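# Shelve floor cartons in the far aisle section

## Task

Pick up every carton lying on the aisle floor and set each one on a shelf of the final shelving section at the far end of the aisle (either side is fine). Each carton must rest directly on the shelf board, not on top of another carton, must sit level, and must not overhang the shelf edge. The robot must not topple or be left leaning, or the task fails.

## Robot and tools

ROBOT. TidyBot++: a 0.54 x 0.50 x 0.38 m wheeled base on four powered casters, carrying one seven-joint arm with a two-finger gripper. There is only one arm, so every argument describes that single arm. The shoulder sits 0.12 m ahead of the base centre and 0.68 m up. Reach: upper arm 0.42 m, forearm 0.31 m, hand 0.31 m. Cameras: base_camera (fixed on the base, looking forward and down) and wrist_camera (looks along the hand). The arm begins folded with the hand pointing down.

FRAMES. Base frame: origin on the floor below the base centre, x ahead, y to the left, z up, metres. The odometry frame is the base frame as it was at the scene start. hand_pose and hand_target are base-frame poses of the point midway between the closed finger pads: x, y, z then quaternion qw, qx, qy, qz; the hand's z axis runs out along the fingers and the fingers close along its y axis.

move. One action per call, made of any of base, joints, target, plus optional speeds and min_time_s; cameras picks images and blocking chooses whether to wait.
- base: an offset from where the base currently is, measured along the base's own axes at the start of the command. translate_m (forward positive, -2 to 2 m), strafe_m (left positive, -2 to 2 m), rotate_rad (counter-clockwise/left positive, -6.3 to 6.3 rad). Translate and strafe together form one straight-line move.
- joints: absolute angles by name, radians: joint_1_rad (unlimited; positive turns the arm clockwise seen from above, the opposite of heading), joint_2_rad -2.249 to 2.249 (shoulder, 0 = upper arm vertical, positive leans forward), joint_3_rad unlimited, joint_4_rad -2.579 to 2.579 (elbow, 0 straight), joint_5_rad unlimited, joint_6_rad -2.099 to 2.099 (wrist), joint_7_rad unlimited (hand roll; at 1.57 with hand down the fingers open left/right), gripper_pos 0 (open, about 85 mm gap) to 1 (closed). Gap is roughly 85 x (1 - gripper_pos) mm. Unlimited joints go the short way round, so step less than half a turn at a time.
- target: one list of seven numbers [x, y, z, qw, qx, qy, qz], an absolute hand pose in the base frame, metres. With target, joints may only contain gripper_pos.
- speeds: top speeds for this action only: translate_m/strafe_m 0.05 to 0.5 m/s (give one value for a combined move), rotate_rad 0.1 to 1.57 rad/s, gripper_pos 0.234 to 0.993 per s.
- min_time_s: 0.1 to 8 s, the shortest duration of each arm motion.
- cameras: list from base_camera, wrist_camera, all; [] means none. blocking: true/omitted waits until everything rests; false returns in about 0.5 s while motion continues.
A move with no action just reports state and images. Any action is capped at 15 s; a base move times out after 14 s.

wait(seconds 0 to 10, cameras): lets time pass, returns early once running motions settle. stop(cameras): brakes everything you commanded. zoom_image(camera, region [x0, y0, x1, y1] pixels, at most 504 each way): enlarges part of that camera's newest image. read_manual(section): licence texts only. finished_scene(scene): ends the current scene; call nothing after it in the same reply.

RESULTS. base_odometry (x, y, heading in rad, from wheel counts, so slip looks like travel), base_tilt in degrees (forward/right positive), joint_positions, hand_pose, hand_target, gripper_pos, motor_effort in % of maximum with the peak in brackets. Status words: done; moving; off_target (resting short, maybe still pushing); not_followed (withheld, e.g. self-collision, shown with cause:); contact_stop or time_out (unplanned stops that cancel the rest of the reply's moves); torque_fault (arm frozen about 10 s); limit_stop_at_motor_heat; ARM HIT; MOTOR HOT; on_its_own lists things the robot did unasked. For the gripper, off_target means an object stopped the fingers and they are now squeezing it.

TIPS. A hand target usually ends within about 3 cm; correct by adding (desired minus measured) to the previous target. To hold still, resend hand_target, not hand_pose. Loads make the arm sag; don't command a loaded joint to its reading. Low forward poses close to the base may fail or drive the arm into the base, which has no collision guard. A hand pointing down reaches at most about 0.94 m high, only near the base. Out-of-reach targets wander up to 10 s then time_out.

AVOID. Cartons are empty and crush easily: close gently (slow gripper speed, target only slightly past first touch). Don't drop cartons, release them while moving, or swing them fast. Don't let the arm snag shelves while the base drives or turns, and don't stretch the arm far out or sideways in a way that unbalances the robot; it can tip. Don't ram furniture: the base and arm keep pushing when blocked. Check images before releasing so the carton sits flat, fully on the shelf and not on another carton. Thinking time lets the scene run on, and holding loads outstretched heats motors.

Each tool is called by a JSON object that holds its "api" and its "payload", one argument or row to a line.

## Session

{"api": "move", "payload": {
  "cameras": ["all"]
}}

{"api": "move", "payload": {
  "base": {"rotate_rad": 1.2},
  "cameras": ["base_camera"]
}}

{"api": "move", "payload": {
  "base": {"rotate_rad": 1.2},
  "cameras": ["base_camera"]
}}

Scene clock: 0.00 s.
base_odometry: x=+0.000 y=+0.000 heading=+0.000
base_tilt: forward=+0.0 right=-0.3
base_status: not commanded
joint_positions: joint_1_rad=-0.045 joint_2_rad=-0.328 joint_3_rad=+3.175 joint_4_rad=-2.524 joint_5_rad=+0.000 joint_6_rad=-0.879 joint_7_rad=+1.521 gripper_pos=+0.000
joint_status: not commanded
motor_effort: joint_1_rad=+1 joint_2_rad=-2 joint_3_rad=+1 joint_4_rad=+13 joint_5_rad=+0 joint_6_rad=+0 joint_7_rad=-1
hand_pose: x=+0.2594 y=+0.0042 z=+0.5856 quat_wxyz=(-0.006, +0.999, -0.018, +0.033) (m; base frame)
hand_target: x=+0.2585 y=+0.0042 z=+0.5852 quat_wxyz=(-0.006, +0.999, -0.018, +0.032) (m; base frame)
hand_status: not commanded
pictures: base_camera, wrist_camera
camera_calibration:
wrist_camera: T_world_to_cam=[[-0.03128, -0.9984, -0.04707, 0.04411], [-0.99878, 0.03302, -0.03672, 0.33746], [0.03821, 0.04587, -0.99822, 0.711]] pos_world=[0.31126, 0.00028, 0.7242]

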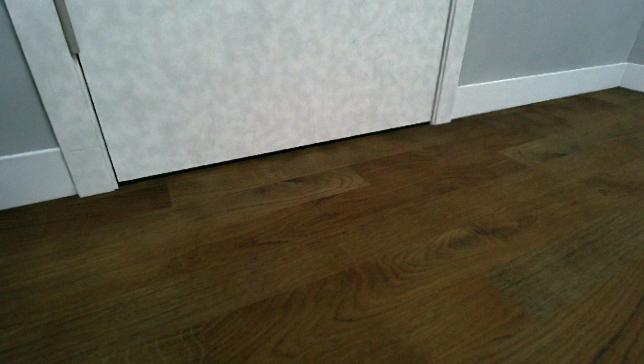

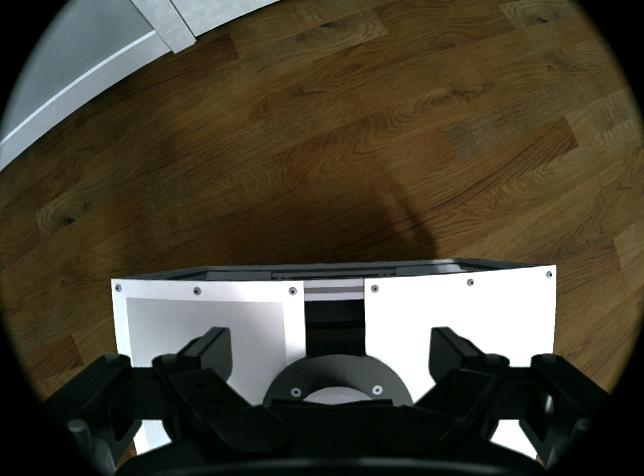

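Scene clock: 2.07 s.
move: done
base_odometry: x=+0.000 y=+0.000 heading=+1.199
base_tilt: forward=+0.0 right=-0.3
base_status: done
joint_positions: joint_1_rad=-0.045 joint_2_rad=-0.328 joint_3_rad=+3.175 joint_4_rad=-2.524 joint_5_rad=+0.000 joint_6_rad=-0.879 joint_7_rad=+1.521 gripper_pos=+0.000
joint_status: not commanded
motor_effort: joint_1_rad=+0(1) joint_2_rad=-2(2) joint_3_rad=+1(2) joint_4_rad=+12(13) joint_5_rad=+0(1) joint_6_rad=+1(1) joint_7_rad=-1(1)
hand_pose: x=+0.2594 y=+0.0042 z=+0.5856 quat_wxyz=(-0.006, +0.999, -0.018, +0.033)
hand_target: x=+0.2585 y=+0.0042 z=+0.5852 quat_wxyz=(-0.006, +0.999, -0.018, +0.032)
hand_status: not commanded

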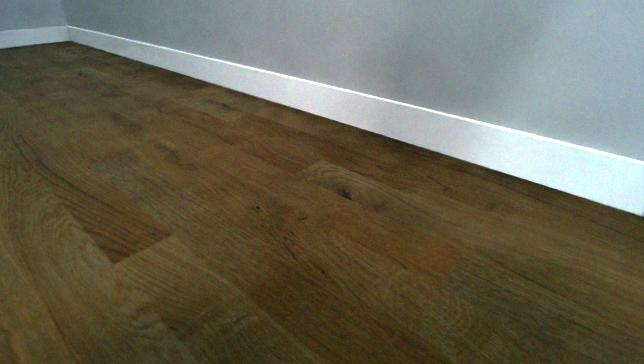

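Scene clock: 4.10 s.
move: done
base_odometry: x=+0.000 y=+0.000 heading=+2.399
base_tilt: forward=+0.0 right=-0.3
base_status: done
joint_positions: joint_1_rad=-0.045 joint_2_rad=-0.328 joint_3_rad=+3.175 joint_4_rad=-2.524 joint_5_rad=+0.000 joint_6_rad=-0.879 joint_7_rad=+1.521 gripper_pos=+0.000
joint_status: not commanded
motor_effort: joint_1_rad=+0(1) joint_2_rad=-2(3) joint_3_rad=+0(2) joint_4_rad=+12(13) joint_5_rad=+1(1) joint_6_rad=+0(1) joint_7_rad=+0(1)
hand_pose: x=+0.2594 y=+0.0042 z=+0.5856 quat_wxyz=(-0.006, +0.999, -0.018, +0.033)
hand_target: x=+0.2585 y=+0.0042 z=+0.5852 quat_wxyz=(-0.006, +0.999, -0.018, +0.032)
hand_status: not commanded

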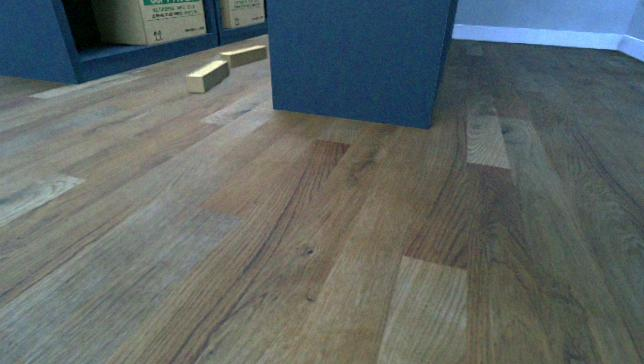

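{"api": "move", "payload": {
  "base": {"translate_m": 0.968, "strafe_m": 0.609, "rotate_rad": -0.384},
  "joints": {"joint_1_rad": 0.0, "joint_3_rad": 3.128, "joint_5_rad": 0.0, "joint_6_rad": 0.3, "joint_7_rad": 1.6},
  "cameras": ["all"]
}}

Scene clock: 19.27 s.
move: done
base_odometry: x=-1.125 y=+0.206 heading=+2.014
base_tilt: forward=+0.0 right=-0.3
base_status: done
joint_positions: joint_1_rad=-0.014 joint_2_rad=-0.328 joint_3_rad=+3.138 joint_4_rad=-2.522 joint_5_rad=+0.000 joint_6_rad=+0.244 joint_7_rad=+1.551 gripper_pos=+0.000
joint_status: all done
motor_effort: joint_1_rad=+0(3) joint_2_rad=-6(7) joint_3_rad=+1(2) joint_4_rad=+17(17) joint_5_rad=+1(2) joint_6_rad=+8(8) joint_7_rad=+0(1)
hand_pose: x=+0.5277 y=+0.0087 z=+0.7810 quat_wxyz=(-0.010, +0.828, +0.000, +0.561)
hand_target: x=+0.5327 y=+0.0072 z=+0.7956 quat_wxyz=(+0.007, +0.813, +0.018, +0.582)
hand_status: not commanded
pictures: base_camera, wrist_camera
wrist_camera: T_world_to_cam=[[0.04275, -0.99873, -0.02664, 0.01106], [-0.39767, 0.00745, -0.9175, 0.98337], [0.91653, 0.04982, -0.39685, -0.03763]] pos_world=[0.42508, 0.00559, 0.8876]

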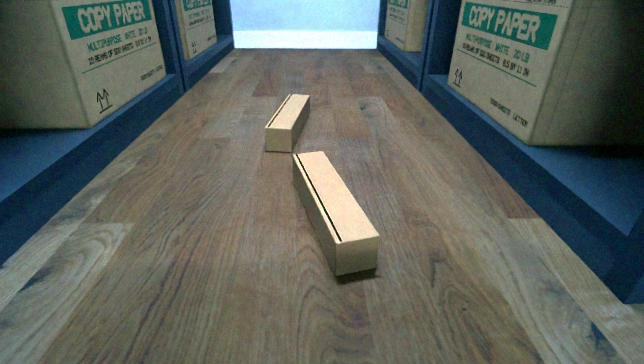

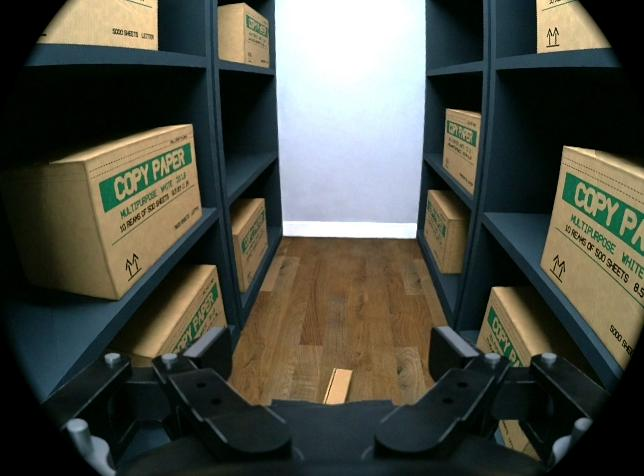

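{"api": "move", "payload": {
  "base": {"translate_m": 0.13},
  "joints": {"joint_1_rad": 0.129, "joint_2_rad": 1.36, "joint_4_rad": -1.673, "joint_6_rad": -0.15, "joint_7_rad": 1.947},
  "min_time_s": 2,
  "cameras": ["all"]
}}

Scene clock: 29.13 s.
move: done
base_odometry: x=-1.181 y=+0.324 heading=+2.014
base_tilt: forward=+0.0 right=-0.3
base_status: done
joint_positions: joint_1_rad=+0.110 joint_2_rad=+1.355 joint_3_rad=+3.138 joint_4_rad=-1.688 joint_5_rad=+0.000 joint_6_rad=-0.106 joint_7_rad=+1.897 gripper_pos=+0.000
joint_status: all done
motor_effort: joint_1_rad=+1(2) joint_2_rad=-33(35) joint_3_rad=-1(1) joint_4_rad=+1(18) joint_5_rad=+0(1) joint_6_rad=+0(9) joint_7_rad=-1(1)
hand_pose: x=+0.5562 y=-0.0447 z=+0.1477 quat_wxyz=(-0.003, +0.994, +0.108, -0.003)
hand_target: x=+0.5492 y=-0.0460 z=+0.1465 quat_wxyz=(-0.012, +0.992, +0.125, -0.018)
hand_status: not commanded
pictures: base_camera, wrist_camera
wrist_camera: T_world_to_cam=[[0.21696, -0.97537, -0.03964, -0.15423], [-0.97525, -0.21835, 0.03471, 0.5846], [-0.04251, 0.03113, -0.99861, 0.30904]] pos_world=[0.61674, -0.03241, 0.2822]

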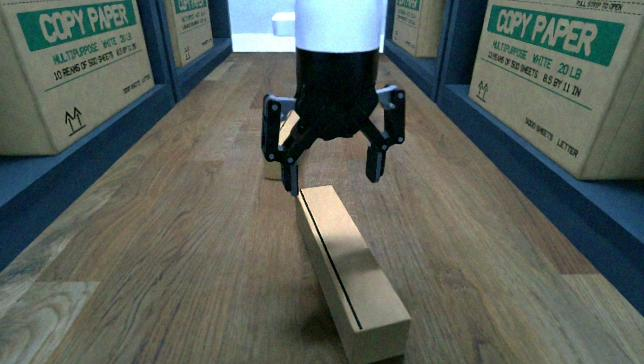

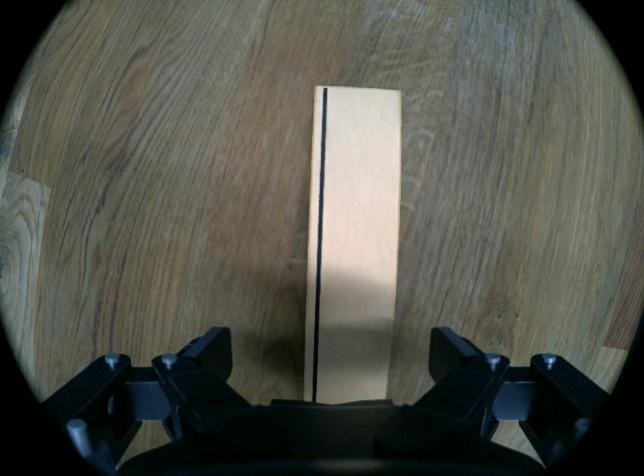

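{"api": "move", "payload": {
  "joints": {"joint_1_rad": 0.145, "joint_2_rad": 1.633, "joint_4_rad": -1.394, "joint_6_rad": -0.157, "joint_7_rad": 1.839},
  "min_time_s": 1.5,
  "cameras": ["wrist_camera"]
}}

Scene clock: 37.67 s.
move: done
base_odometry: x=-1.181 y=+0.324 heading=+2.014
base_tilt: forward=+0.0 right=-0.3
base_status: not commanded
joint_positions: joint_1_rad=+0.126 joint_2_rad=+1.627 joint_3_rad=+3.138 joint_4_rad=-1.406 joint_5_rad=+0.000 joint_6_rad=-0.116 joint_7_rad=+1.885 gripper_pos=+0.000
joint_status: all done
motor_effort: joint_1_rad=+0(2) joint_2_rad=-34(36) joint_3_rad=+0(1) joint_4_rad=+1(3) joint_5_rad=+1(1) joint_6_rad=-1(2) joint_7_rad=+0(2)
hand_pose: x=+0.5679 y=-0.0532 z=+0.0345 quat_wxyz=(-0.003, +0.996, +0.094, -0.003)
hand_target: x=+0.5584 y=-0.0543 z=+0.0326 quat_wxyz=(-0.011, +0.998, +0.061, -0.019)
hand_status: not commanded
wrist_camera: T_world_to_cam=[[0.18902, -0.98118, -0.03947, -0.1541], [-0.98111, -0.19039, 0.0344, 0.6029], [-0.04126, 0.03222, -0.99863, 0.19609]] pos_world=[0.62873, -0.04273, 0.169]

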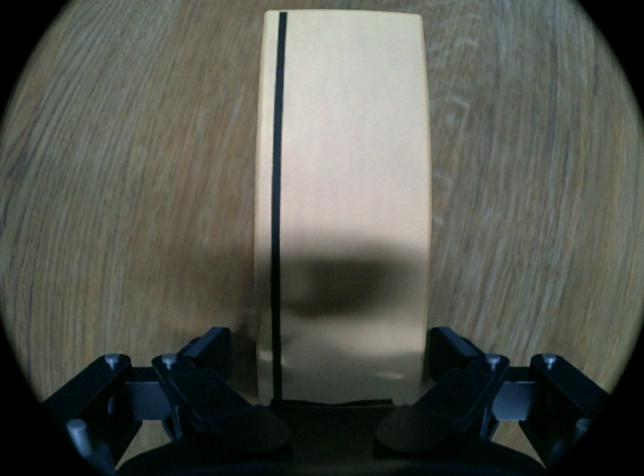

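{"api": "move", "payload": {
  "joints": {"gripper_pos": 0.3},
  "speeds": {"gripper_pos": 0.4}
}}

{"api": "move", "payload": {
  "joints": {"gripper_pos": 0.33},
  "speeds": {"gripper_pos": 0.234}
}}

{"api": "move", "payload": {
  "joints": {"gripper_pos": 0.338},
  "speeds": {"gripper_pos": 0.234},
  "cameras": ["wrist_camera"]
}}

Scene clock: 40.27 s.
move: done
base_odometry: x=-1.181 y=+0.324 heading=+2.014
base_tilt: forward=+0.0 right=-0.3
base_status: not commanded
joint_positions: joint_1_rad=+0.127 joint_2_rad=+1.627 joint_3_rad=+3.138 joint_4_rad=-1.406 joint_5_rad=+0.000 joint_6_rad=-0.116 joint_7_rad=+1.885 gripper_pos=+0.300
joint_status: all done
motor_effort: joint_1_rad=+0(1) joint_2_rad=-34(34) joint_3_rad=-1(1) joint_4_rad=+2(2) joint_5_rad=+1(1) joint_6_rad=+0(1) joint_7_rad=-1(1)
hand_pose: x=+0.5679 y=-0.0535 z=+0.0345 quat_wxyz=(-0.003, +0.996, +0.094, -0.003)
hand_target: x=+0.5584 y=-0.0543 z=+0.0326 quat_wxyz=(-0.011, +0.998, +0.061, -0.019)
hand_status: not commanded
pictures: none

Scene clock: 40.97 s.
move: done
base_odometry: x=-1.181 y=+0.324 heading=+2.014
base_tilt: forward=+0.0 right=-0.3
base_status: not commanded
joint_positions: joint_1_rad=+0.127 joint_2_rad=+1.627 joint_3_rad=+3.138 joint_4_rad=-1.406 joint_5_rad=+0.000 joint_6_rad=-0.116 joint_7_rad=+1.885 gripper_pos=+0.330
joint_status: all done
motor_effort: joint_1_rad=+0(1) joint_2_rad=-32(34) joint_3_rad=+0(2) joint_4_rad=+1(2) joint_5_rad=+1(1) joint_6_rad=-1(1) joint_7_rad=-1(1)
hand_pose: x=+0.5678 y=-0.0536 z=+0.0345 quat_wxyz=(-0.003, +0.996, +0.093, -0.003)
hand_target: x=+0.5584 y=-0.0543 z=+0.0326 quat_wxyz=(-0.011, +0.998, +0.061, -0.019)
hand_status: not commanded
pictures: none

Scene clock: 41.80 s.
move: done
base_odometry: x=-1.181 y=+0.324 heading=+2.014
base_tilt: forward=+0.0 right=-0.3
base_status: not commanded
joint_positions: joint_1_rad=+0.127 joint_2_rad=+1.627 joint_3_rad=+3.138 joint_4_rad=-1.406 joint_5_rad=+0.000 joint_6_rad=-0.117 joint_7_rad=+1.885 gripper_pos=+0.337
joint_status: all done
motor_effort: joint_1_rad=+0(1) joint_2_rad=-29(32) joint_3_rad=+0(1) joint_4_rad=+1(2) joint_5_rad=+1(1) joint_6_rad=+0(1) joint_7_rad=-1(1)
hand_pose: x=+0.5677 y=-0.0535 z=+0.0345 quat_wxyz=(-0.003, +0.996, +0.093, -0.003)
hand_target: x=+0.5584 y=-0.0543 z=+0.0326 quat_wxyz=(-0.011, +0.998, +0.061, -0.019)
hand_status: not commanded
wrist_camera: T_world_to_cam=[[0.18821, -0.98133, -0.03975, -0.15383], [-0.98124, -0.1896, 0.03487, 0.60279], [-0.04175, 0.03244, -0.9986, 0.19641]] pos_world=[0.62863, -0.04304, 0.169]

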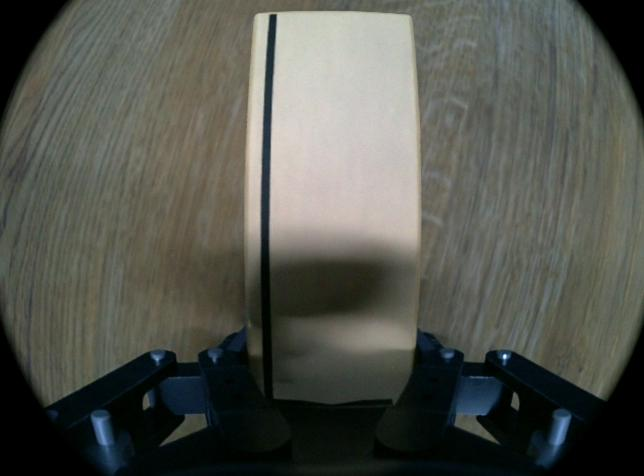

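{"api": "move", "payload": {
  "joints": {"gripper_pos": 0.344},
  "speeds": {"gripper_pos": 0.234}
}}

{"api": "move", "payload": {
  "joints": {"joint_2_rad": 1.45, "joint_4_rad": -1.563},
  "min_time_s": 1.2,
  "cameras": ["wrist_camera"]
}}

{"api": "move", "payload": {
  "joints": {"joint_1_rad": -0.608, "joint_2_rad": 1.618, "joint_4_rad": -0.904, "joint_6_rad": -0.662, "joint_7_rad": 0.886},
  "min_time_s": 2.5,
  "cameras": ["all"]
}}

Scene clock: 46.80 s.
move: done
base_odometry: x=-1.181 y=+0.324 heading=+2.014
base_tilt: forward=+0.0 right=-0.3
base_status: not commanded
joint_positions: joint_1_rad=+0.127 joint_2_rad=+1.627 joint_3_rad=+3.138 joint_4_rad=-1.406 joint_5_rad=+0.000 joint_6_rad=-0.117 joint_7_rad=+1.885 gripper_pos=+0.341
joint_status: all done
motor_effort: joint_1_rad=+1(1) joint_2_rad=-28(30) joint_3_rad=+0(1) joint_4_rad=+2(2) joint_5_rad=+1(1) joint_6_rad=+0(1) joint_7_rad=+0(1)
hand_pose: x=+0.5676 y=-0.0535 z=+0.0345 quat_wxyz=(-0.003, +0.996, +0.093, -0.003)
hand_target: x=+0.5584 y=-0.0543 z=+0.0326 quat_wxyz=(-0.011, +0.998, +0.061, -0.019)
hand_status: not commanded
pictures: none

Scene clock: 48.33 s.
move: done
base_odometry: x=-1.181 y=+0.324 heading=+2.014
base_tilt: forward=+0.0 right=-0.3
base_status: not commanded
joint_positions: joint_1_rad=+0.127 joint_2_rad=+1.495 joint_3_rad=+3.138 joint_4_rad=-1.550 joint_5_rad=+0.000 joint_6_rad=-0.121 joint_7_rad=+1.885 gripper_pos=+0.341
joint_status: all done
motor_effort: joint_1_rad=+1(1) joint_2_rad=-34(35) joint_3_rad=-1(2) joint_4_rad=+2(3) joint_5_rad=+0(1) joint_6_rad=-1(2) joint_7_rad=-1(1)
hand_pose: x=+0.5579 y=-0.0523 z=+0.0896 quat_wxyz=(-0.005, +0.996, +0.094, -0.012)
hand_target: x=+0.5648 y=-0.0552 z=+0.1098 quat_wxyz=(-0.010, +0.998, +0.062, -0.013)
hand_status: not commanded
wrist_camera: T_world_to_cam=[[0.18811, -0.98111, -0.04516, -0.14799], [-0.98038, -0.19033, 0.05132, 0.5894], [-0.05894, 0.03462, -0.99766, 0.26056]] pos_world=[0.62103, -0.04203, 0.22303]

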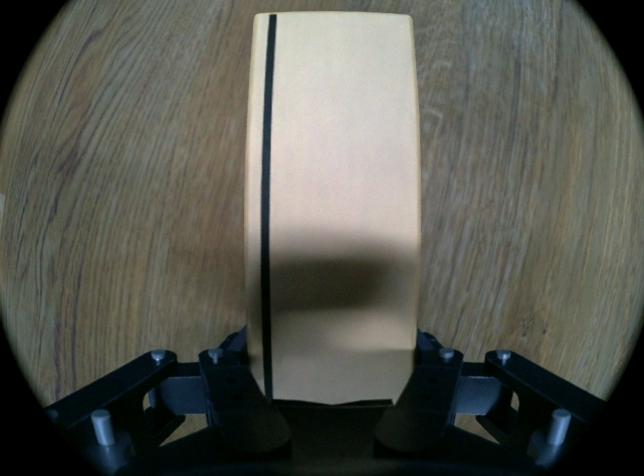

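Scene clock: 51.47 s.
move: done
base_odometry: x=-1.181 y=+0.324 heading=+2.014
base_tilt: forward=+0.0 right=-0.3
base_status: not commanded
joint_positions: joint_1_rad=-0.607 joint_2_rad=+1.608 joint_3_rad=+3.132 joint_4_rad=-0.920 joint_5_rad=+0.000 joint_6_rad=-0.619 joint_7_rad=+0.937 gripper_pos=+0.341
joint_status: all done
motor_effort: joint_1_rad=+1(4) joint_2_rad=-41(42) joint_3_rad=-1(2) joint_4_rad=+9(9) joint_5_rad=+1(1) joint_6_rad=-1(2) joint_7_rad=-1(2)
hand_pose: x=+0.6080 y=+0.3474 z=+0.0982 quat_wxyz=(-0.002, +1.000, -0.014, -0.005)
hand_target: x=+0.5979 y=+0.3442 z=+0.0952 quat_wxyz=(+0.007, +0.999, -0.039, -0.021)
hand_status: not commanded
pictures: base_camera, wrist_camera
wrist_camera: T_world_to_cam=[[-0.0252, -0.99896, -0.03788, 0.37027], [-0.99898, 0.02375, 0.03845, 0.65246], [-0.03751, 0.03881, -0.99854, 0.24391]] pos_world=[0.67028, 0.34492, 0.23249]

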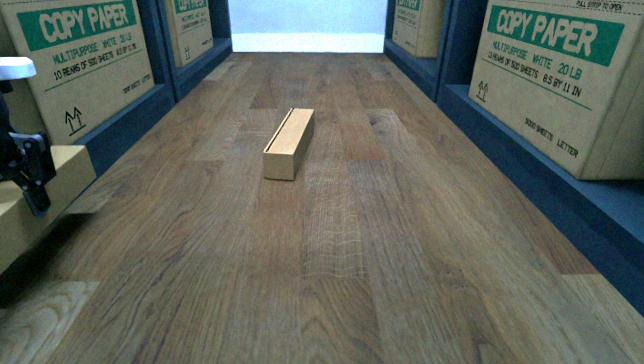

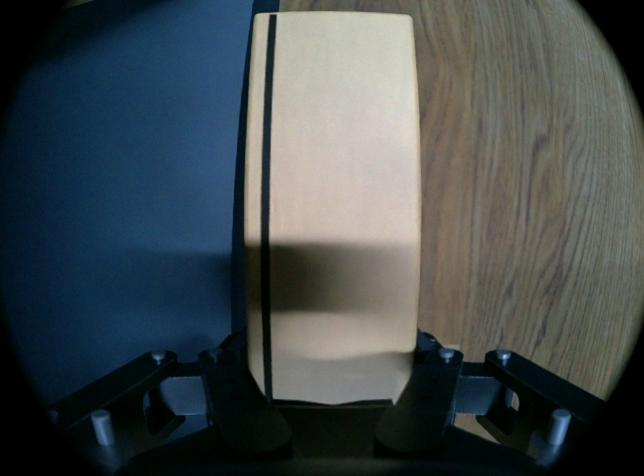

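{"api": "move", "payload": {
  "joints": {"joint_1_rad": -0.489, "joint_7_rad": 1.06},
  "min_time_s": 0.8
}}

{"api": "move", "payload": {
  "joints": {"joint_2_rad": 1.76, "joint_4_rad": -0.745, "joint_6_rad": -0.675},
  "min_time_s": 1.3,
  "cameras": ["wrist_camera"]
}}

{"api": "move", "payload": {
  "joints": {"joint_2_rad": 1.776, "joint_4_rad": -0.725, "joint_6_rad": -0.68},
  "min_time_s": 0.6,
  "cameras": ["base_camera"]
}}

Scene clock: 59.00 s.
move: done
base_odometry: x=-1.181 y=+0.324 heading=+2.014
base_tilt: forward=+0.0 right=-0.3
base_status: not commanded
joint_positions: joint_1_rad=-0.492 joint_2_rad=+1.608 joint_3_rad=+3.132 joint_4_rad=-0.920 joint_5_rad=+0.000 joint_6_rad=-0.620 joint_7_rad=+1.016 gripper_pos=+0.341
joint_status: all done
motor_effort: joint_1_rad=+0(3) joint_2_rad=-41(41) joint_3_rad=+0(2) joint_4_rad=+8(9) joint_5_rad=+1(1) joint_6_rad=-1(1) joint_7_rad=-1(1)
hand_pose: x=+0.6444 y=+0.2889 z=+0.0982 quat_wxyz=(-0.003, +0.999, -0.031, -0.005)
hand_target: x=+0.6353 y=+0.2849 z=+0.0952 quat_wxyz=(+0.004, +1.000, -0.011, -0.022)
hand_status: not commanded
pictures: none

Scene clock: 60.63 s.
move: done
base_odometry: x=-1.181 y=+0.324 heading=+2.014
base_tilt: forward=+0.0 right=-0.3
base_status: not commanded
joint_positions: joint_1_rad=-0.492 joint_2_rad=+1.753 joint_3_rad=+3.132 joint_4_rad=-0.761 joint_5_rad=+0.000 joint_6_rad=-0.633 joint_7_rad=+1.016 gripper_pos=+0.341
joint_status: all done
motor_effort: joint_1_rad=+1(1) joint_2_rad=-41(42) joint_3_rad=+0(2) joint_4_rad=+9(10) joint_5_rad=+1(1) joint_6_rad=-1(2) joint_7_rad=-1(1)
hand_pose: x=+0.6422 y=+0.2873 z=+0.0401 quat_wxyz=(-0.003, +0.999, -0.032, -0.005)
hand_target: x=+0.6343 y=+0.2837 z=+0.0390 quat_wxyz=(+0.003, +1.000, -0.012, -0.020)
hand_status: not commanded
wrist_camera: T_world_to_cam=[[-0.06199, -0.99732, -0.03878, 0.33213], [-0.99744, 0.06052, 0.03804, 0.67871], [-0.03559, 0.04104, -0.99852, 0.1876]] pos_world=[0.70423, 0.28247, 0.17439]

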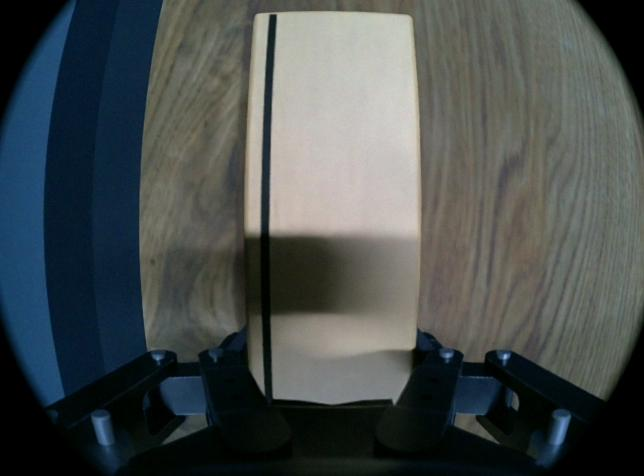

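Scene clock: 61.53 s.
move: done
base_odometry: x=-1.181 y=+0.324 heading=+2.014
base_tilt: forward=+0.0 right=-0.3
base_status: not commanded
joint_positions: joint_1_rad=-0.492 joint_2_rad=+1.765 joint_3_rad=+3.132 joint_4_rad=-0.742 joint_5_rad=+0.000 joint_6_rad=-0.638 joint_7_rad=+1.016 gripper_pos=+0.341
joint_status: all done
motor_effort: joint_1_rad=+1(1) joint_2_rad=-41(41) joint_3_rad=+0(1) joint_4_rad=+10(10) joint_5_rad=+1(1) joint_6_rad=-1(1) joint_7_rad=-1(1)
hand_pose: x=+0.6432 y=+0.2878 z=+0.0362 quat_wxyz=(-0.003, +0.999, -0.032, -0.004)
hand_target: x=+0.6338 y=+0.2834 z=+0.0332 quat_wxyz=(+0.004, +1.000, -0.012, -0.021)
hand_status: not commanded

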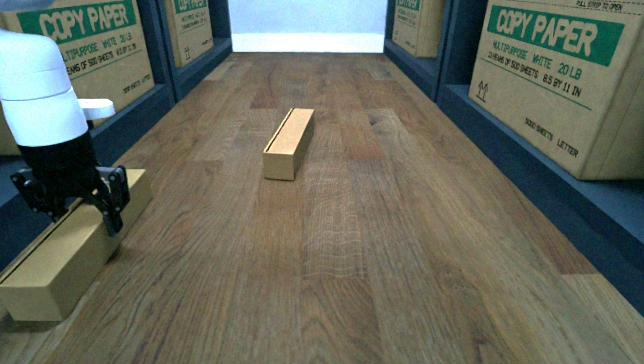

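{"api": "move", "payload": {
  "joints": {"gripper_pos": 0.1},
  "speeds": {"gripper_pos": 0.3}
}}

{"api": "move", "payload": {
  "joints": {"joint_2_rad": 1.16, "joint_4_rad": -1.415, "joint_6_rad": -0.5},
  "min_time_s": 1.5
}}

{"api": "move", "payload": {
  "base": {"translate_m": 0.26, "strafe_m": -0.055, "rotate_rad": -0.05},
  "joints": {"joint_1_rad": -0.388, "joint_2_rad": 1.688, "joint_3_rad": 3.155, "joint_4_rad": -1.697, "joint_5_rad": -0.529, "joint_6_rad": 1.026, "joint_7_rad": 1.475, "gripper_pos": 0.0},
  "min_time_s": 2,
  "cameras": ["all"]
}}

Scene clock: 71.40 s.
move: done
base_odometry: x=-1.181 y=+0.324 heading=+2.014
base_tilt: forward=+0.0 right=-0.3
base_status: not commanded
joint_positions: joint_1_rad=-0.492 joint_2_rad=+1.765 joint_3_rad=+3.132 joint_4_rad=-0.742 joint_5_rad=+0.000 joint_6_rad=-0.638 joint_7_rad=+1.016 gripper_pos=+0.100
joint_status: all done
motor_effort: joint_1_rad=+1(1) joint_2_rad=-41(41) joint_3_rad=-1(1) joint_4_rad=+9(9) joint_5_rad=+1(1) joint_6_rad=-1(1) joint_7_rad=-1(1)
hand_pose: x=+0.6432 y=+0.2878 z=+0.0362 quat_wxyz=(-0.003, +0.999, -0.032, -0.004)
hand_target: x=+0.6338 y=+0.2834 z=+0.0332 quat_wxyz=(+0.004, +1.000, -0.012, -0.021)
hand_status: not commanded
pictures: none

Scene clock: 73.37 s.
move: done
base_odometry: x=-1.181 y=+0.324 heading=+2.014
base_tilt: forward=+0.0 right=-0.3
base_status: not commanded
joint_positions: joint_1_rad=-0.492 joint_2_rad=+1.213 joint_3_rad=+3.132 joint_4_rad=-1.397 joint_5_rad=+0.000 joint_6_rad=-0.543 joint_7_rad=+1.016 gripper_pos=+0.100
joint_status: all done
motor_effort: joint_1_rad=+1(1) joint_2_rad=-38(43) joint_3_rad=-1(2) joint_4_rad=+8(10) joint_5_rad=+1(1) joint_6_rad=-1(2) joint_7_rad=-1(1)
hand_pose: x=+0.6004 y=+0.2657 z=+0.2471 quat_wxyz=(-0.001, +1.000, -0.030, -0.007)
hand_target: x=+0.6222 y=+0.2786 z=+0.2742 quat_wxyz=(-0.022, +0.999, -0.008, +0.026)
hand_status: not commanded
pictures: none

Scene clock: 76.07 s.
move: done
base_odometry: x=-1.243 y=+0.582 heading=+1.963
base_tilt: forward=+0.0 right=-0.3
base_status: done
joint_positions: joint_1_rad=-0.402 joint_2_rad=+1.690 joint_3_rad=+3.144 joint_4_rad=-1.688 joint_5_rad=-0.481 joint_6_rad=+0.968 joint_7_rad=+1.425 gripper_pos=+0.000
joint_status: all done
motor_effort: joint_1_rad=+1(6) joint_2_rad=-32(38) joint_3_rad=+1(2) joint_4_rad=-1(9) joint_5_rad=+0(2) joint_6_rad=+6(6) joint_7_rad=-1(1)
hand_pose: x=+0.6479 y=+0.0959 z=+0.1018 quat_wxyz=(+0.037, +0.924, -0.079, +0.372)
hand_target: x=+0.6594 y=+0.0699 z=+0.1171 quat_wxyz=(+0.067, +0.912, -0.075, +0.397)
hand_status: not commanded
pictures: base_camera, wrist_camera
wrist_camera: T_world_to_cam=[[-0.14766, -0.98895, -0.013, 0.19603], [-0.73108, 0.11799, -0.67202, 0.58783], [0.66613, -0.08972, -0.74042, -0.21117]] pos_world=[0.59936, 0.10556, 0.24122]

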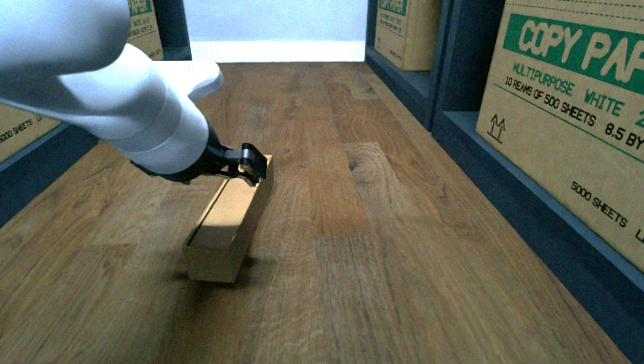

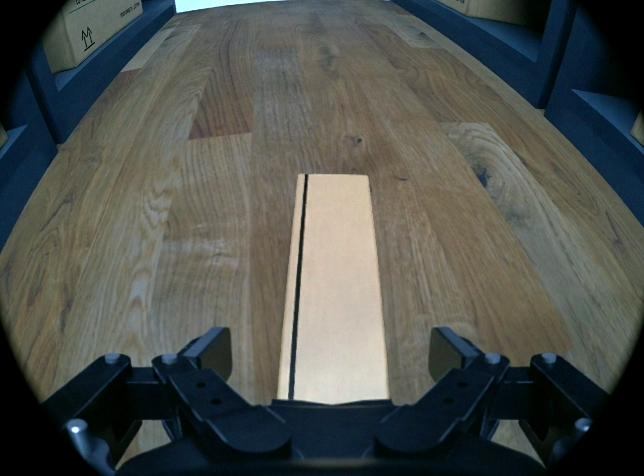

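{"api": "move", "payload": {
  "joints": {"joint_1_rad": -0.373, "joint_2_rad": 1.869, "joint_4_rad": -1.472, "joint_7_rad": 1.491},
  "min_time_s": 1.5,
  "cameras": ["all"]
}}

Scene clock: 83.43 s.
move: done
base_odometry: x=-1.243 y=+0.582 heading=+1.963
base_tilt: forward=+0.0 right=-0.3
base_status: not commanded
joint_positions: joint_1_rad=-0.392 joint_2_rad=+1.860 joint_3_rad=+3.144 joint_4_rad=-1.484 joint_5_rad=-0.482 joint_6_rad=+0.972 joint_7_rad=+1.441 gripper_pos=+0.000
joint_status: all done
motor_effort: joint_1_rad=+0(1) joint_2_rad=-31(33) joint_3_rad=+1(2) joint_4_rad=+0(2) joint_5_rad=+0(1) joint_6_rad=+6(7) joint_7_rad=-1(1)
hand_pose: x=+0.6527 y=+0.0918 z=+0.0365 quat_wxyz=(+0.035, +0.918, -0.079, +0.387)
hand_target: x=+0.6669 y=+0.0650 z=+0.0479 quat_wxyz=(+0.064, +0.905, -0.078, +0.414)
hand_status: not commanded
pictures: base_camera, wrist_camera
wrist_camera: T_world_to_cam=[[-0.14567, -0.98915, -0.01901, 0.19081], [-0.70894, 0.11776, -0.69537, 0.53434], [0.69007, -0.08782, -0.7184, -0.27962]] pos_world=[0.59956, 0.10126, 0.17431]

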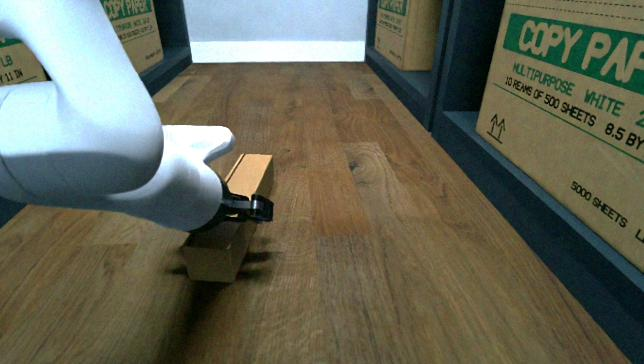

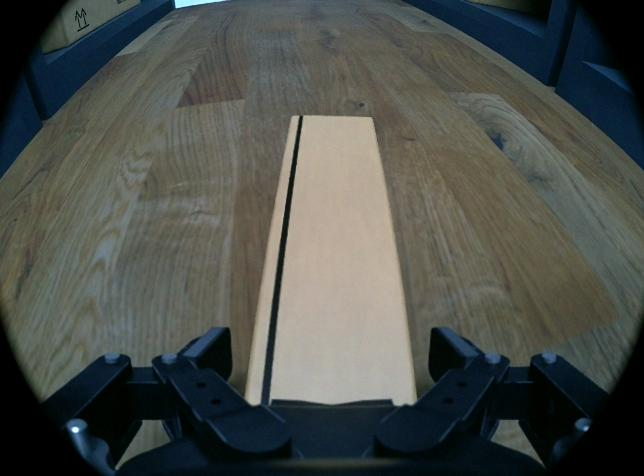

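{"api": "move", "payload": {
  "joints": {"gripper_pos": 0.31}
}}

{"api": "move", "payload": {
  "joints": {"gripper_pos": 0.344},
  "speeds": {"gripper_pos": 0.234}
}}

{"api": "move", "payload": {
  "joints": {"joint_2_rad": 1.74},
  "min_time_s": 1,
  "cameras": ["wrist_camera"]
}}

Scene clock: 90.10 s.
move: done
base_odometry: x=-1.243 y=+0.582 heading=+1.963
base_tilt: forward=+0.0 right=-0.3
base_status: not commanded
joint_positions: joint_1_rad=-0.392 joint_2_rad=+1.860 joint_3_rad=+3.144 joint_4_rad=-1.484 joint_5_rad=-0.482 joint_6_rad=+0.972 joint_7_rad=+1.441 gripper_pos=+0.311
joint_status: all done
motor_effort: joint_1_rad=+0(1) joint_2_rad=-31(32) joint_3_rad=+1(2) joint_4_rad=+0(0) joint_5_rad=+0(1) joint_6_rad=+6(7) joint_7_rad=+0(1)
hand_pose: x=+0.6526 y=+0.0918 z=+0.0365 quat_wxyz=(+0.035, +0.918, -0.079, +0.387)
hand_target: x=+0.6669 y=+0.0650 z=+0.0479 quat_wxyz=(+0.064, +0.905, -0.078, +0.414)
hand_status: not commanded
pictures: none

Scene clock: 91.17 s.
move: done
base_odometry: x=-1.243 y=+0.582 heading=+1.963
base_tilt: forward=+0.0 right=-0.3
base_status: not commanded
joint_positions: joint_1_rad=-0.392 joint_2_rad=+1.860 joint_3_rad=+3.144 joint_4_rad=-1.484 joint_5_rad=-0.483 joint_6_rad=+0.973 joint_7_rad=+1.441 gripper_pos=+0.341
joint_status: all done
motor_effort: joint_1_rad=+0(1) joint_2_rad=-31(32) joint_3_rad=+1(2) joint_4_rad=+0(1) joint_5_rad=+0(0) joint_6_rad=+6(6) joint_7_rad=-1(1)
hand_pose: x=+0.6529 y=+0.0917 z=+0.0367 quat_wxyz=(+0.035, +0.918, -0.079, +0.387)
hand_target: x=+0.6669 y=+0.0650 z=+0.0479 quat_wxyz=(+0.064, +0.905, -0.078, +0.414)
hand_status: not commanded
pictures: none

Scene clock: 92.53 s.
move: done
base_odometry: x=-1.243 y=+0.582 heading=+1.963
base_tilt: forward=+0.0 right=-0.3
base_status: not commanded
joint_positions: joint_1_rad=-0.392 joint_2_rad=+1.781 joint_3_rad=+3.144 joint_4_rad=-1.482 joint_5_rad=-0.483 joint_6_rad=+0.974 joint_7_rad=+1.442 gripper_pos=+0.341
joint_status: all done
motor_effort: joint_1_rad=+0(1) joint_2_rad=-34(34) joint_3_rad=+1(3) joint_4_rad=+1(2) joint_5_rad=+0(1) joint_6_rad=+7(7) joint_7_rad=+0(1)
hand_pose: x=+0.6995 y=+0.1107 z=+0.0808 quat_wxyz=(+0.018, +0.903, -0.086, +0.421)
hand_target: x=+0.7387 y=+0.0931 z=+0.1219 quat_wxyz=(+0.038, +0.879, -0.092, +0.466)
hand_status: not commanded
wrist_camera: T_world_to_cam=[[-0.14327, -0.98785, -0.06022, 0.21856], [-0.65337, 0.14011, -0.74396, 0.55872], [0.74336, -0.06724, -0.66551, -0.32225]] pos_world=[0.63591, 0.11596, 0.21437]

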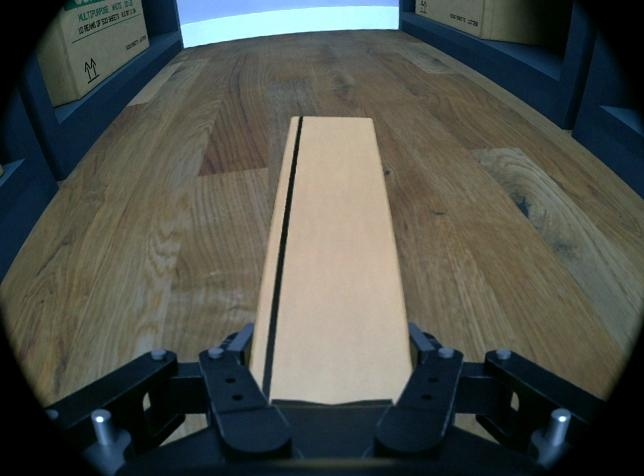

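{"api": "move", "payload": {
  "base": {"translate_m": 1.17, "strafe_m": -0.02},
  "joints": {"joint_1_rad": 0.018, "joint_2_rad": -0.125, "joint_4_rad": -2.466, "joint_5_rad": 0.05, "joint_6_rad": -0.05, "joint_7_rad": 1.615},
  "min_time_s": 2.6,
  "cameras": ["all"]
}}

Scene clock: 97.30 s.
move: done
base_odometry: x=-1.672 y=+1.671 heading=+1.963
base_tilt: forward=+0.0 right=-0.3
base_status: done
joint_positions: joint_1_rad=-0.001 joint_2_rad=-0.097 joint_3_rad=+3.145 joint_4_rad=-2.445 joint_5_rad=+0.004 joint_6_rad=-0.012 joint_7_rad=+1.565 gripper_pos=+0.341
joint_status: all done
motor_effort: joint_1_rad=+1(3) joint_2_rad=-11(39) joint_3_rad=+0(3) joint_4_rad=+14(15) joint_5_rad=+1(2) joint_6_rad=+6(9) joint_7_rad=-1(1)
hand_pose: x=+0.5218 y=+0.0005 z=+0.6595 quat_wxyz=(+0.000, +0.924, -0.002, +0.381)
hand_target: x=+0.5045 y=-0.0114 z=+0.6528 quat_wxyz=(+0.023, +0.930, +0.028, +0.366)
hand_status: not commanded
pictures: base_camera, wrist_camera
wrist_camera: T_world_to_cam=[[0.0222, -0.99948, -0.02359, 0.00862], [-0.72919, -0.00005, -0.68432, 0.88879], [0.68395, 0.03239, -0.7288, 0.26021]] pos_world=[0.46993, 0.00023, 0.79806]

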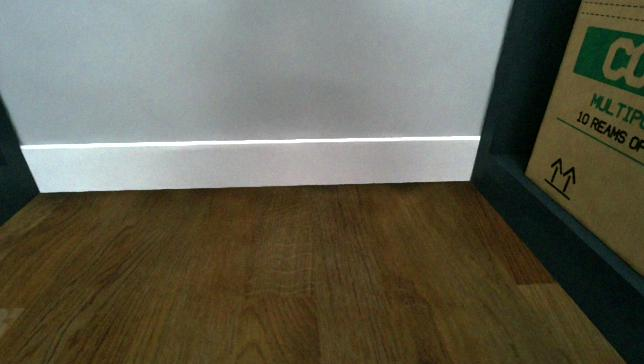

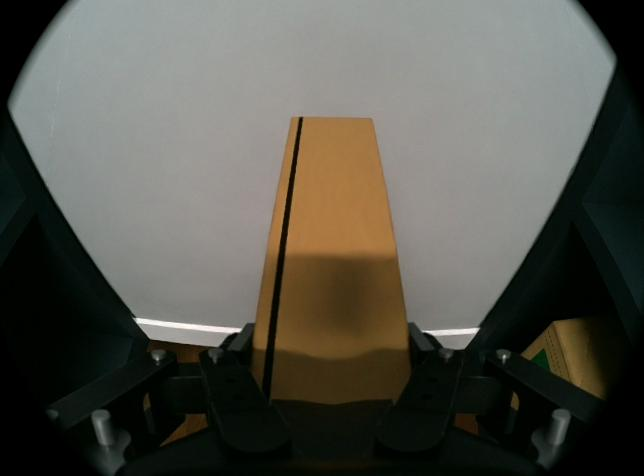

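{"api": "move", "payload": {
  "joints": {"joint_1_rad": -1.588},
  "min_time_s": 2.5,
  "cameras": ["wrist_camera"]
}}

Scene clock: 102.83 s.
move: done
base_odometry: x=-1.672 y=+1.671 heading=+1.963
base_tilt: forward=+0.0 right=-0.3
base_status: not commanded
joint_positions: joint_1_rad=-1.570 joint_2_rad=-0.097 joint_3_rad=+3.146 joint_4_rad=-2.445 joint_5_rad=+0.004 joint_6_rad=-0.012 joint_7_rad=+1.566 gripper_pos=+0.341
joint_status: all done
motor_effort: joint_1_rad=+0(2) joint_2_rad=-11(11) joint_3_rad=+0(2) joint_4_rad=+15(15) joint_5_rad=+0(1) joint_6_rad=+7(7) joint_7_rad=+0(1)
hand_pose: x=+0.1194 y=+0.4028 z=+0.6595 quat_wxyz=(-0.269, +0.656, +0.652, +0.270)
hand_target: x=+0.1169 y=+0.3857 z=+0.6528 quat_wxyz=(-0.247, +0.625, +0.689, +0.271)
hand_status: not commanded
wrist_camera: T_world_to_cam=[[0.99952, 0.0203, -0.02335, -0.10791], [-0.00118, -0.72915, -0.68436, 0.80218], [-0.03092, 0.68405, -0.72877, 0.34525]] pos_world=[0.11948, 0.35093, 0.79806]

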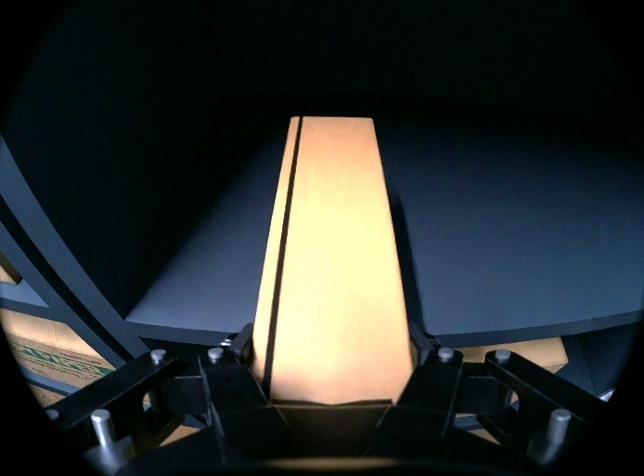

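{"api": "move", "payload": {
  "joints": {"joint_2_rad": 0.454, "joint_4_rad": -1.77, "joint_6_rad": -0.168},
  "min_time_s": 1.6
}}

{"api": "move", "payload": {
  "joints": {"joint_2_rad": 0.572, "joint_4_rad": -1.88, "joint_6_rad": 0.095},
  "min_time_s": 1.6
}}

{"api": "move", "payload": {
  "joints": {"joint_2_rad": 0.592, "joint_4_rad": -1.89, "joint_6_rad": 0.12},
  "min_time_s": 0.8,
  "cameras": ["wrist_camera"]
}}

Scene clock: 106.73 s.
move: done
base_odometry: x=-1.672 y=+1.671 heading=+1.963
base_tilt: forward=+0.0 right=-0.3
base_status: not commanded
joint_positions: joint_1_rad=-1.571 joint_2_rad=+0.450 joint_3_rad=+3.146 joint_4_rad=-1.790 joint_5_rad=+0.004 joint_6_rad=-0.129 joint_7_rad=+1.566 gripper_pos=+0.341
joint_status: all done
motor_effort: joint_1_rad=+0(1) joint_2_rad=-29(30) joint_3_rad=-1(1) joint_4_rad=+16(16) joint_5_rad=+1(1) joint_6_rad=+6(8) joint_7_rad=-1(1)
hand_pose: x=+0.1204 y=+0.6468 z=+0.6425 quat_wxyz=(-0.265, +0.657, +0.654, +0.267)
hand_target: x=+0.1172 y=+0.6464 z=+0.6410 quat_wxyz=(-0.242, +0.625, +0.689, +0.275)
hand_status: not commanded
pictures: none

Scene clock: 108.63 s.
move: done
base_odometry: x=-1.672 y=+1.671 heading=+1.963
base_tilt: forward=+0.0 right=-0.3
base_status: not commanded
joint_positions: joint_1_rad=-1.571 joint_2_rad=+0.559 joint_3_rad=+3.146 joint_4_rad=-1.857 joint_5_rad=+0.004 joint_6_rad=+0.041 joint_7_rad=+1.566 gripper_pos=+0.341
joint_status: all done
motor_effort: joint_1_rad=+0(1) joint_2_rad=-30(31) joint_3_rad=+0(1) joint_4_rad=+14(17) joint_5_rad=+0(1) joint_6_rad=+6(7) joint_7_rad=+0(1)
hand_pose: x=+0.1202 y=+0.6475 z=+0.5787 quat_wxyz=(-0.263, +0.657, +0.655, +0.265)
hand_target: x=+0.1131 y=+0.6478 z=+0.5726 quat_wxyz=(-0.257, +0.618, +0.687, +0.283)
hand_status: not commanded
pictures: none

Scene clock: 109.73 s.
move: done
base_odometry: x=-1.672 y=+1.671 heading=+1.963
base_tilt: forward=+0.0 right=-0.3
base_status: not commanded
joint_positions: joint_1_rad=-1.571 joint_2_rad=+0.572 joint_3_rad=+3.146 joint_4_rad=-1.863 joint_5_rad=+0.004 joint_6_rad=+0.071 joint_7_rad=+1.566 gripper_pos=+0.341
joint_status: all done
motor_effort: joint_1_rad=+1(1) joint_2_rad=-29(30) joint_3_rad=+0(1) joint_4_rad=+12(14) joint_5_rad=+1(1) joint_6_rad=+5(6) joint_7_rad=-1(1)
hand_pose: x=+0.1202 y=+0.6503 z=+0.5748 quat_wxyz=(-0.267, +0.656, +0.653, +0.269)
hand_target: x=+0.1128 y=+0.6463 z=+0.5610 quat_wxyz=(-0.256, +0.619, +0.688, +0.281)
hand_status: not commanded
wrist_camera: T_world_to_cam=[[0.99955, 0.02115, -0.02113, -0.11751], [0.0011, -0.73222, -0.68107, 0.92454], [-0.02987, 0.68074, -0.73191, 0.11812]] pos_world=[0.11997, 0.59904, 0.71365]

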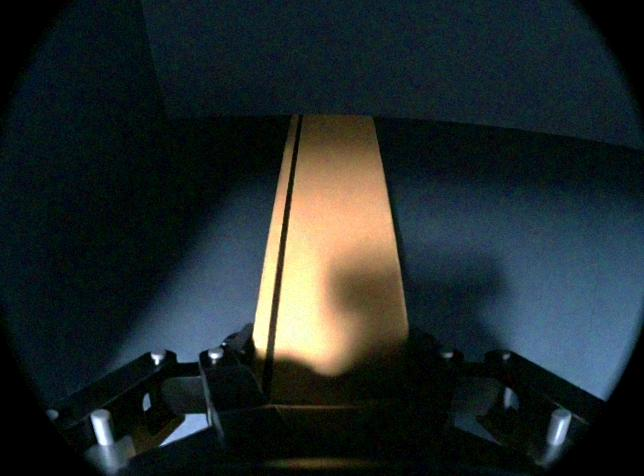

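{"api": "move", "payload": {
  "joints": {"joint_2_rad": 0.6, "joint_4_rad": -1.894, "joint_6_rad": 0.148},
  "min_time_s": 0.6,
  "cameras": ["wrist_camera"]
}}

Scene clock: 112.10 s.
move: done
base_odometry: x=-1.672 y=+1.671 heading=+1.963
base_tilt: forward=+0.0 right=-0.3
base_status: not commanded
joint_positions: joint_1_rad=-1.571 joint_2_rad=+0.581 joint_3_rad=+3.146 joint_4_rad=-1.868 joint_5_rad=+0.004 joint_6_rad=+0.098 joint_7_rad=+1.566 gripper_pos=+0.341
joint_status: all done
motor_effort: joint_1_rad=+1(1) joint_2_rad=-30(30) joint_3_rad=+0(1) joint_4_rad=+12(14) joint_5_rad=+1(1) joint_6_rad=+5(6) joint_7_rad=+0(1)
hand_pose: x=+0.1201 y=+0.6532 z=+0.5729 quat_wxyz=(-0.272, +0.654, +0.651, +0.273)
hand_target: x=+0.1123 y=+0.6496 z=+0.5604 quat_wxyz=(-0.262, +0.616, +0.686, +0.286)
hand_status: not commanded
wrist_camera: T_world_to_cam=[[0.99955, 0.0215, -0.02077, -0.11804], [0.0012, -0.72314, -0.6907, 0.92496], [-0.02987, 0.69036, -0.72285, 0.10331]] pos_world=[0.11997, 0.6001, 0.71109]

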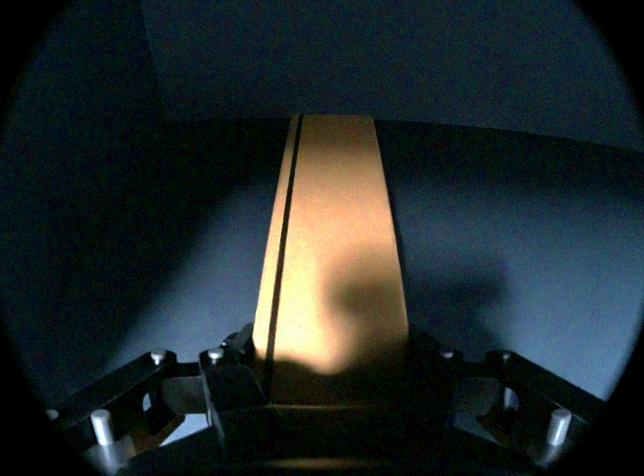

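{"api": "move", "payload": {
  "joints": {"gripper_pos": 0.12},
  "speeds": {"gripper_pos": 0.25}
}}

{"api": "move", "payload": {
  "joints": {"joint_2_rad": 0.0, "joint_4_rad": -2.1, "joint_6_rad": -0.28},
  "min_time_s": 1.6,
  "cameras": ["wrist_camera"]
}}

Scene clock: 115.00 s.
move: done
base_odometry: x=-1.672 y=+1.671 heading=+1.963
base_tilt: forward=+0.0 right=-0.3
base_status: not commanded
joint_positions: joint_1_rad=-1.571 joint_2_rad=+0.587 joint_3_rad=+3.146 joint_4_rad=-1.871 joint_5_rad=+0.004 joint_6_rad=+0.098 joint_7_rad=+1.566 gripper_pos=+0.120
joint_status: all done
motor_effort: joint_1_rad=+0(1) joint_2_rad=-30(31) joint_3_rad=+1(1) joint_4_rad=+13(13) joint_5_rad=+1(1) joint_6_rad=+6(6) joint_7_rad=-1(1)
hand_pose: x=+0.1201 y=+0.6508 z=+0.5671 quat_wxyz=(-0.268, +0.655, +0.653, +0.270)
hand_target: x=+0.1123 y=+0.6496 z=+0.5604 quat_wxyz=(-0.262, +0.616, +0.686, +0.286)
hand_status: not commanded
pictures: none

Scene clock: 116.90 s.
move: done
base_odometry: x=-1.672 y=+1.671 heading=+1.963
base_tilt: forward=+0.0 right=-0.3
base_status: not commanded
joint_positions: joint_1_rad=-1.571 joint_2_rad=+0.027 joint_3_rad=+3.146 joint_4_rad=-2.074 joint_5_rad=+0.004 joint_6_rad=-0.236 joint_7_rad=+1.566 gripper_pos=+0.120
joint_status: all done
motor_effort: joint_1_rad=+1(1) joint_2_rad=-17(32) joint_3_rad=+1(1) joint_4_rad=+16(18) joint_5_rad=+0(1) joint_6_rad=+7(7) joint_7_rad=+0(1)
hand_pose: x=+0.1201 y=+0.5067 z=+0.7272 quat_wxyz=(-0.276, +0.653, +0.649, +0.277)
hand_target: x=+0.1201 y=+0.4864 z=+0.7186 quat_wxyz=(-0.246, +0.626, +0.685, +0.279)
hand_status: not commanded
wrist_camera: T_world_to_cam=[[0.99956, 0.02021, -0.02165, -0.11034], [-0.0007, -0.71451, -0.69963, 0.928], [-0.02961, 0.69933, -0.71418, 0.30506]] pos_world=[0.11997, 0.45196, 0.86473]

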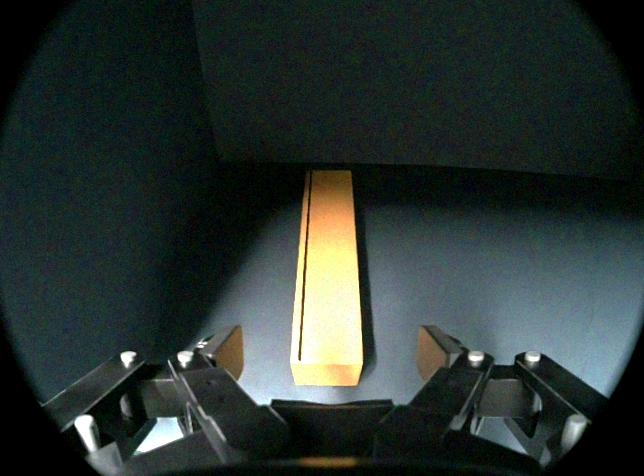

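{"api": "move", "payload": {
  "joints": {"joint_1_rad": -0.56, "gripper_pos": 0.0}
}}

{"api": "move", "payload": {
  "base": {"translate_m": -1.3},
  "joints": {"joint_2_rad": 1.672, "joint_3_rad": 3.128, "joint_4_rad": -1.543, "joint_5_rad": -0.592, "joint_6_rad": 0.9, "joint_7_rad": 1.469},
  "min_time_s": 2.2
}}

{"api": "move", "payload": {
  "base": {"translate_m": -0.207, "strafe_m": 0.17},
  "cameras": ["all"]
}}

Scene clock: 125.13 s.
move: done
base_odometry: x=-1.672 y=+1.671 heading=+1.963
base_tilt: forward=+0.0 right=-0.3
base_status: not commanded
joint_positions: joint_1_rad=-0.576 joint_2_rad=+0.027 joint_3_rad=+3.150 joint_4_rad=-2.074 joint_5_rad=+0.005 joint_6_rad=-0.239 joint_7_rad=+1.566 gripper_pos=+0.000
joint_status: all done
motor_effort: joint_1_rad=+1(3) joint_2_rad=-17(17) joint_3_rad=-1(2) joint_4_rad=+16(17) joint_5_rad=+1(1) joint_6_rad=+6(6) joint_7_rad=+0(1)
hand_pose: x=+0.5453 y=+0.2728 z=+0.7266 quat_wxyz=(-0.108, +0.884, +0.257, +0.374)
hand_target: x=+0.5361 y=+0.2503 z=+0.7186 quat_wxyz=(-0.077, +0.882, +0.289, +0.364)
hand_status: not commanded
pictures: none

Scene clock: 129.13 s.
move: done
base_odometry: x=-1.175 y=+0.470 heading=+1.963
base_tilt: forward=+0.0 right=-0.3
base_status: done
joint_positions: joint_1_rad=-0.569 joint_2_rad=+1.669 joint_3_rad=+3.137 joint_4_rad=-1.556 joint_5_rad=-0.546 joint_6_rad=+0.846 joint_7_rad=+1.518 gripper_pos=+0.000
joint_status: all done
motor_effort: joint_1_rad=+0(4) joint_2_rad=-34(39) joint_3_rad=+1(3) joint_4_rad=+2(18) joint_5_rad=+0(2) joint_6_rad=+6(7) joint_7_rad=-1(1)
hand_pose: x=+0.6655 y=+0.2103 z=+0.1043 quat_wxyz=(+0.004, +0.926, -0.005, +0.377)
hand_target: x=+0.6811 y=+0.2014 z=+0.1163 quat_wxyz=(-0.001, +0.913, -0.055, +0.404)
hand_status: not commanded
pictures: none

Scene clock: 130.97 s.
move: done
base_odometry: x=-1.253 y=+0.213 heading=+1.963
base_tilt: forward=+0.0 right=-0.3
base_status: done
joint_positions: joint_1_rad=-0.567 joint_2_rad=+1.669 joint_3_rad=+3.130 joint_4_rad=-1.554 joint_5_rad=-0.549 joint_6_rad=+0.849 joint_7_rad=+1.518 gripper_pos=+0.000
joint_status: not commanded
motor_effort: joint_1_rad=+0(3) joint_2_rad=-34(35) joint_3_rad=+1(3) joint_4_rad=+2(2) joint_5_rad=+0(1) joint_6_rad=+6(6) joint_7_rad=-1(1)
hand_pose: x=+0.6654 y=+0.2119 z=+0.1045 quat_wxyz=(+0.002, +0.926, -0.009, +0.377)
hand_target: x=+0.6811 y=+0.2014 z=+0.1163 quat_wxyz=(-0.001, +0.913, -0.055, +0.404)
hand_status: not commanded
pictures: base_camera, wrist_camera
wrist_camera: T_world_to_cam=[[0.00675, -0.99965, -0.02549, 0.21416], [-0.73506, 0.01232, -0.67789, 0.61449], [0.67796, 0.02331, -0.73472, -0.24278]] pos_world=[0.61484, 0.21218, 0.24363]

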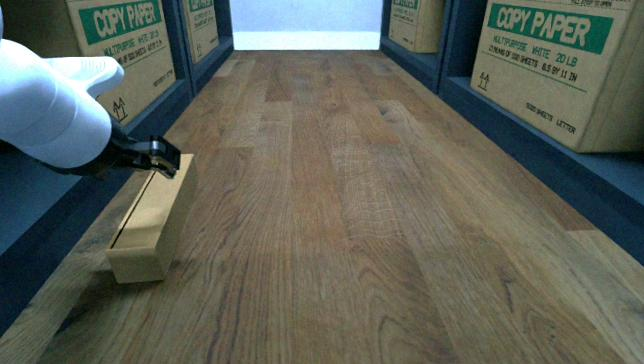

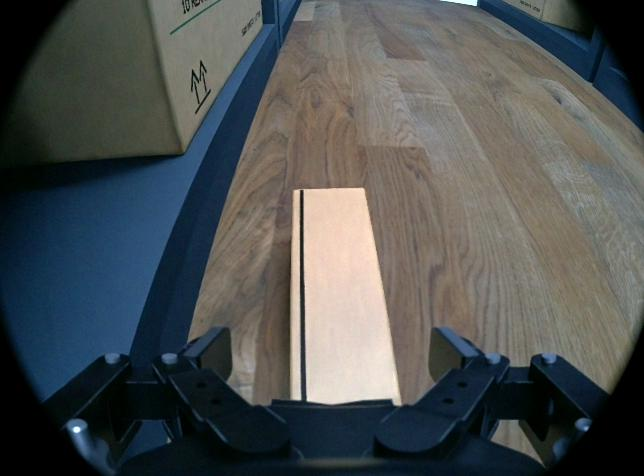

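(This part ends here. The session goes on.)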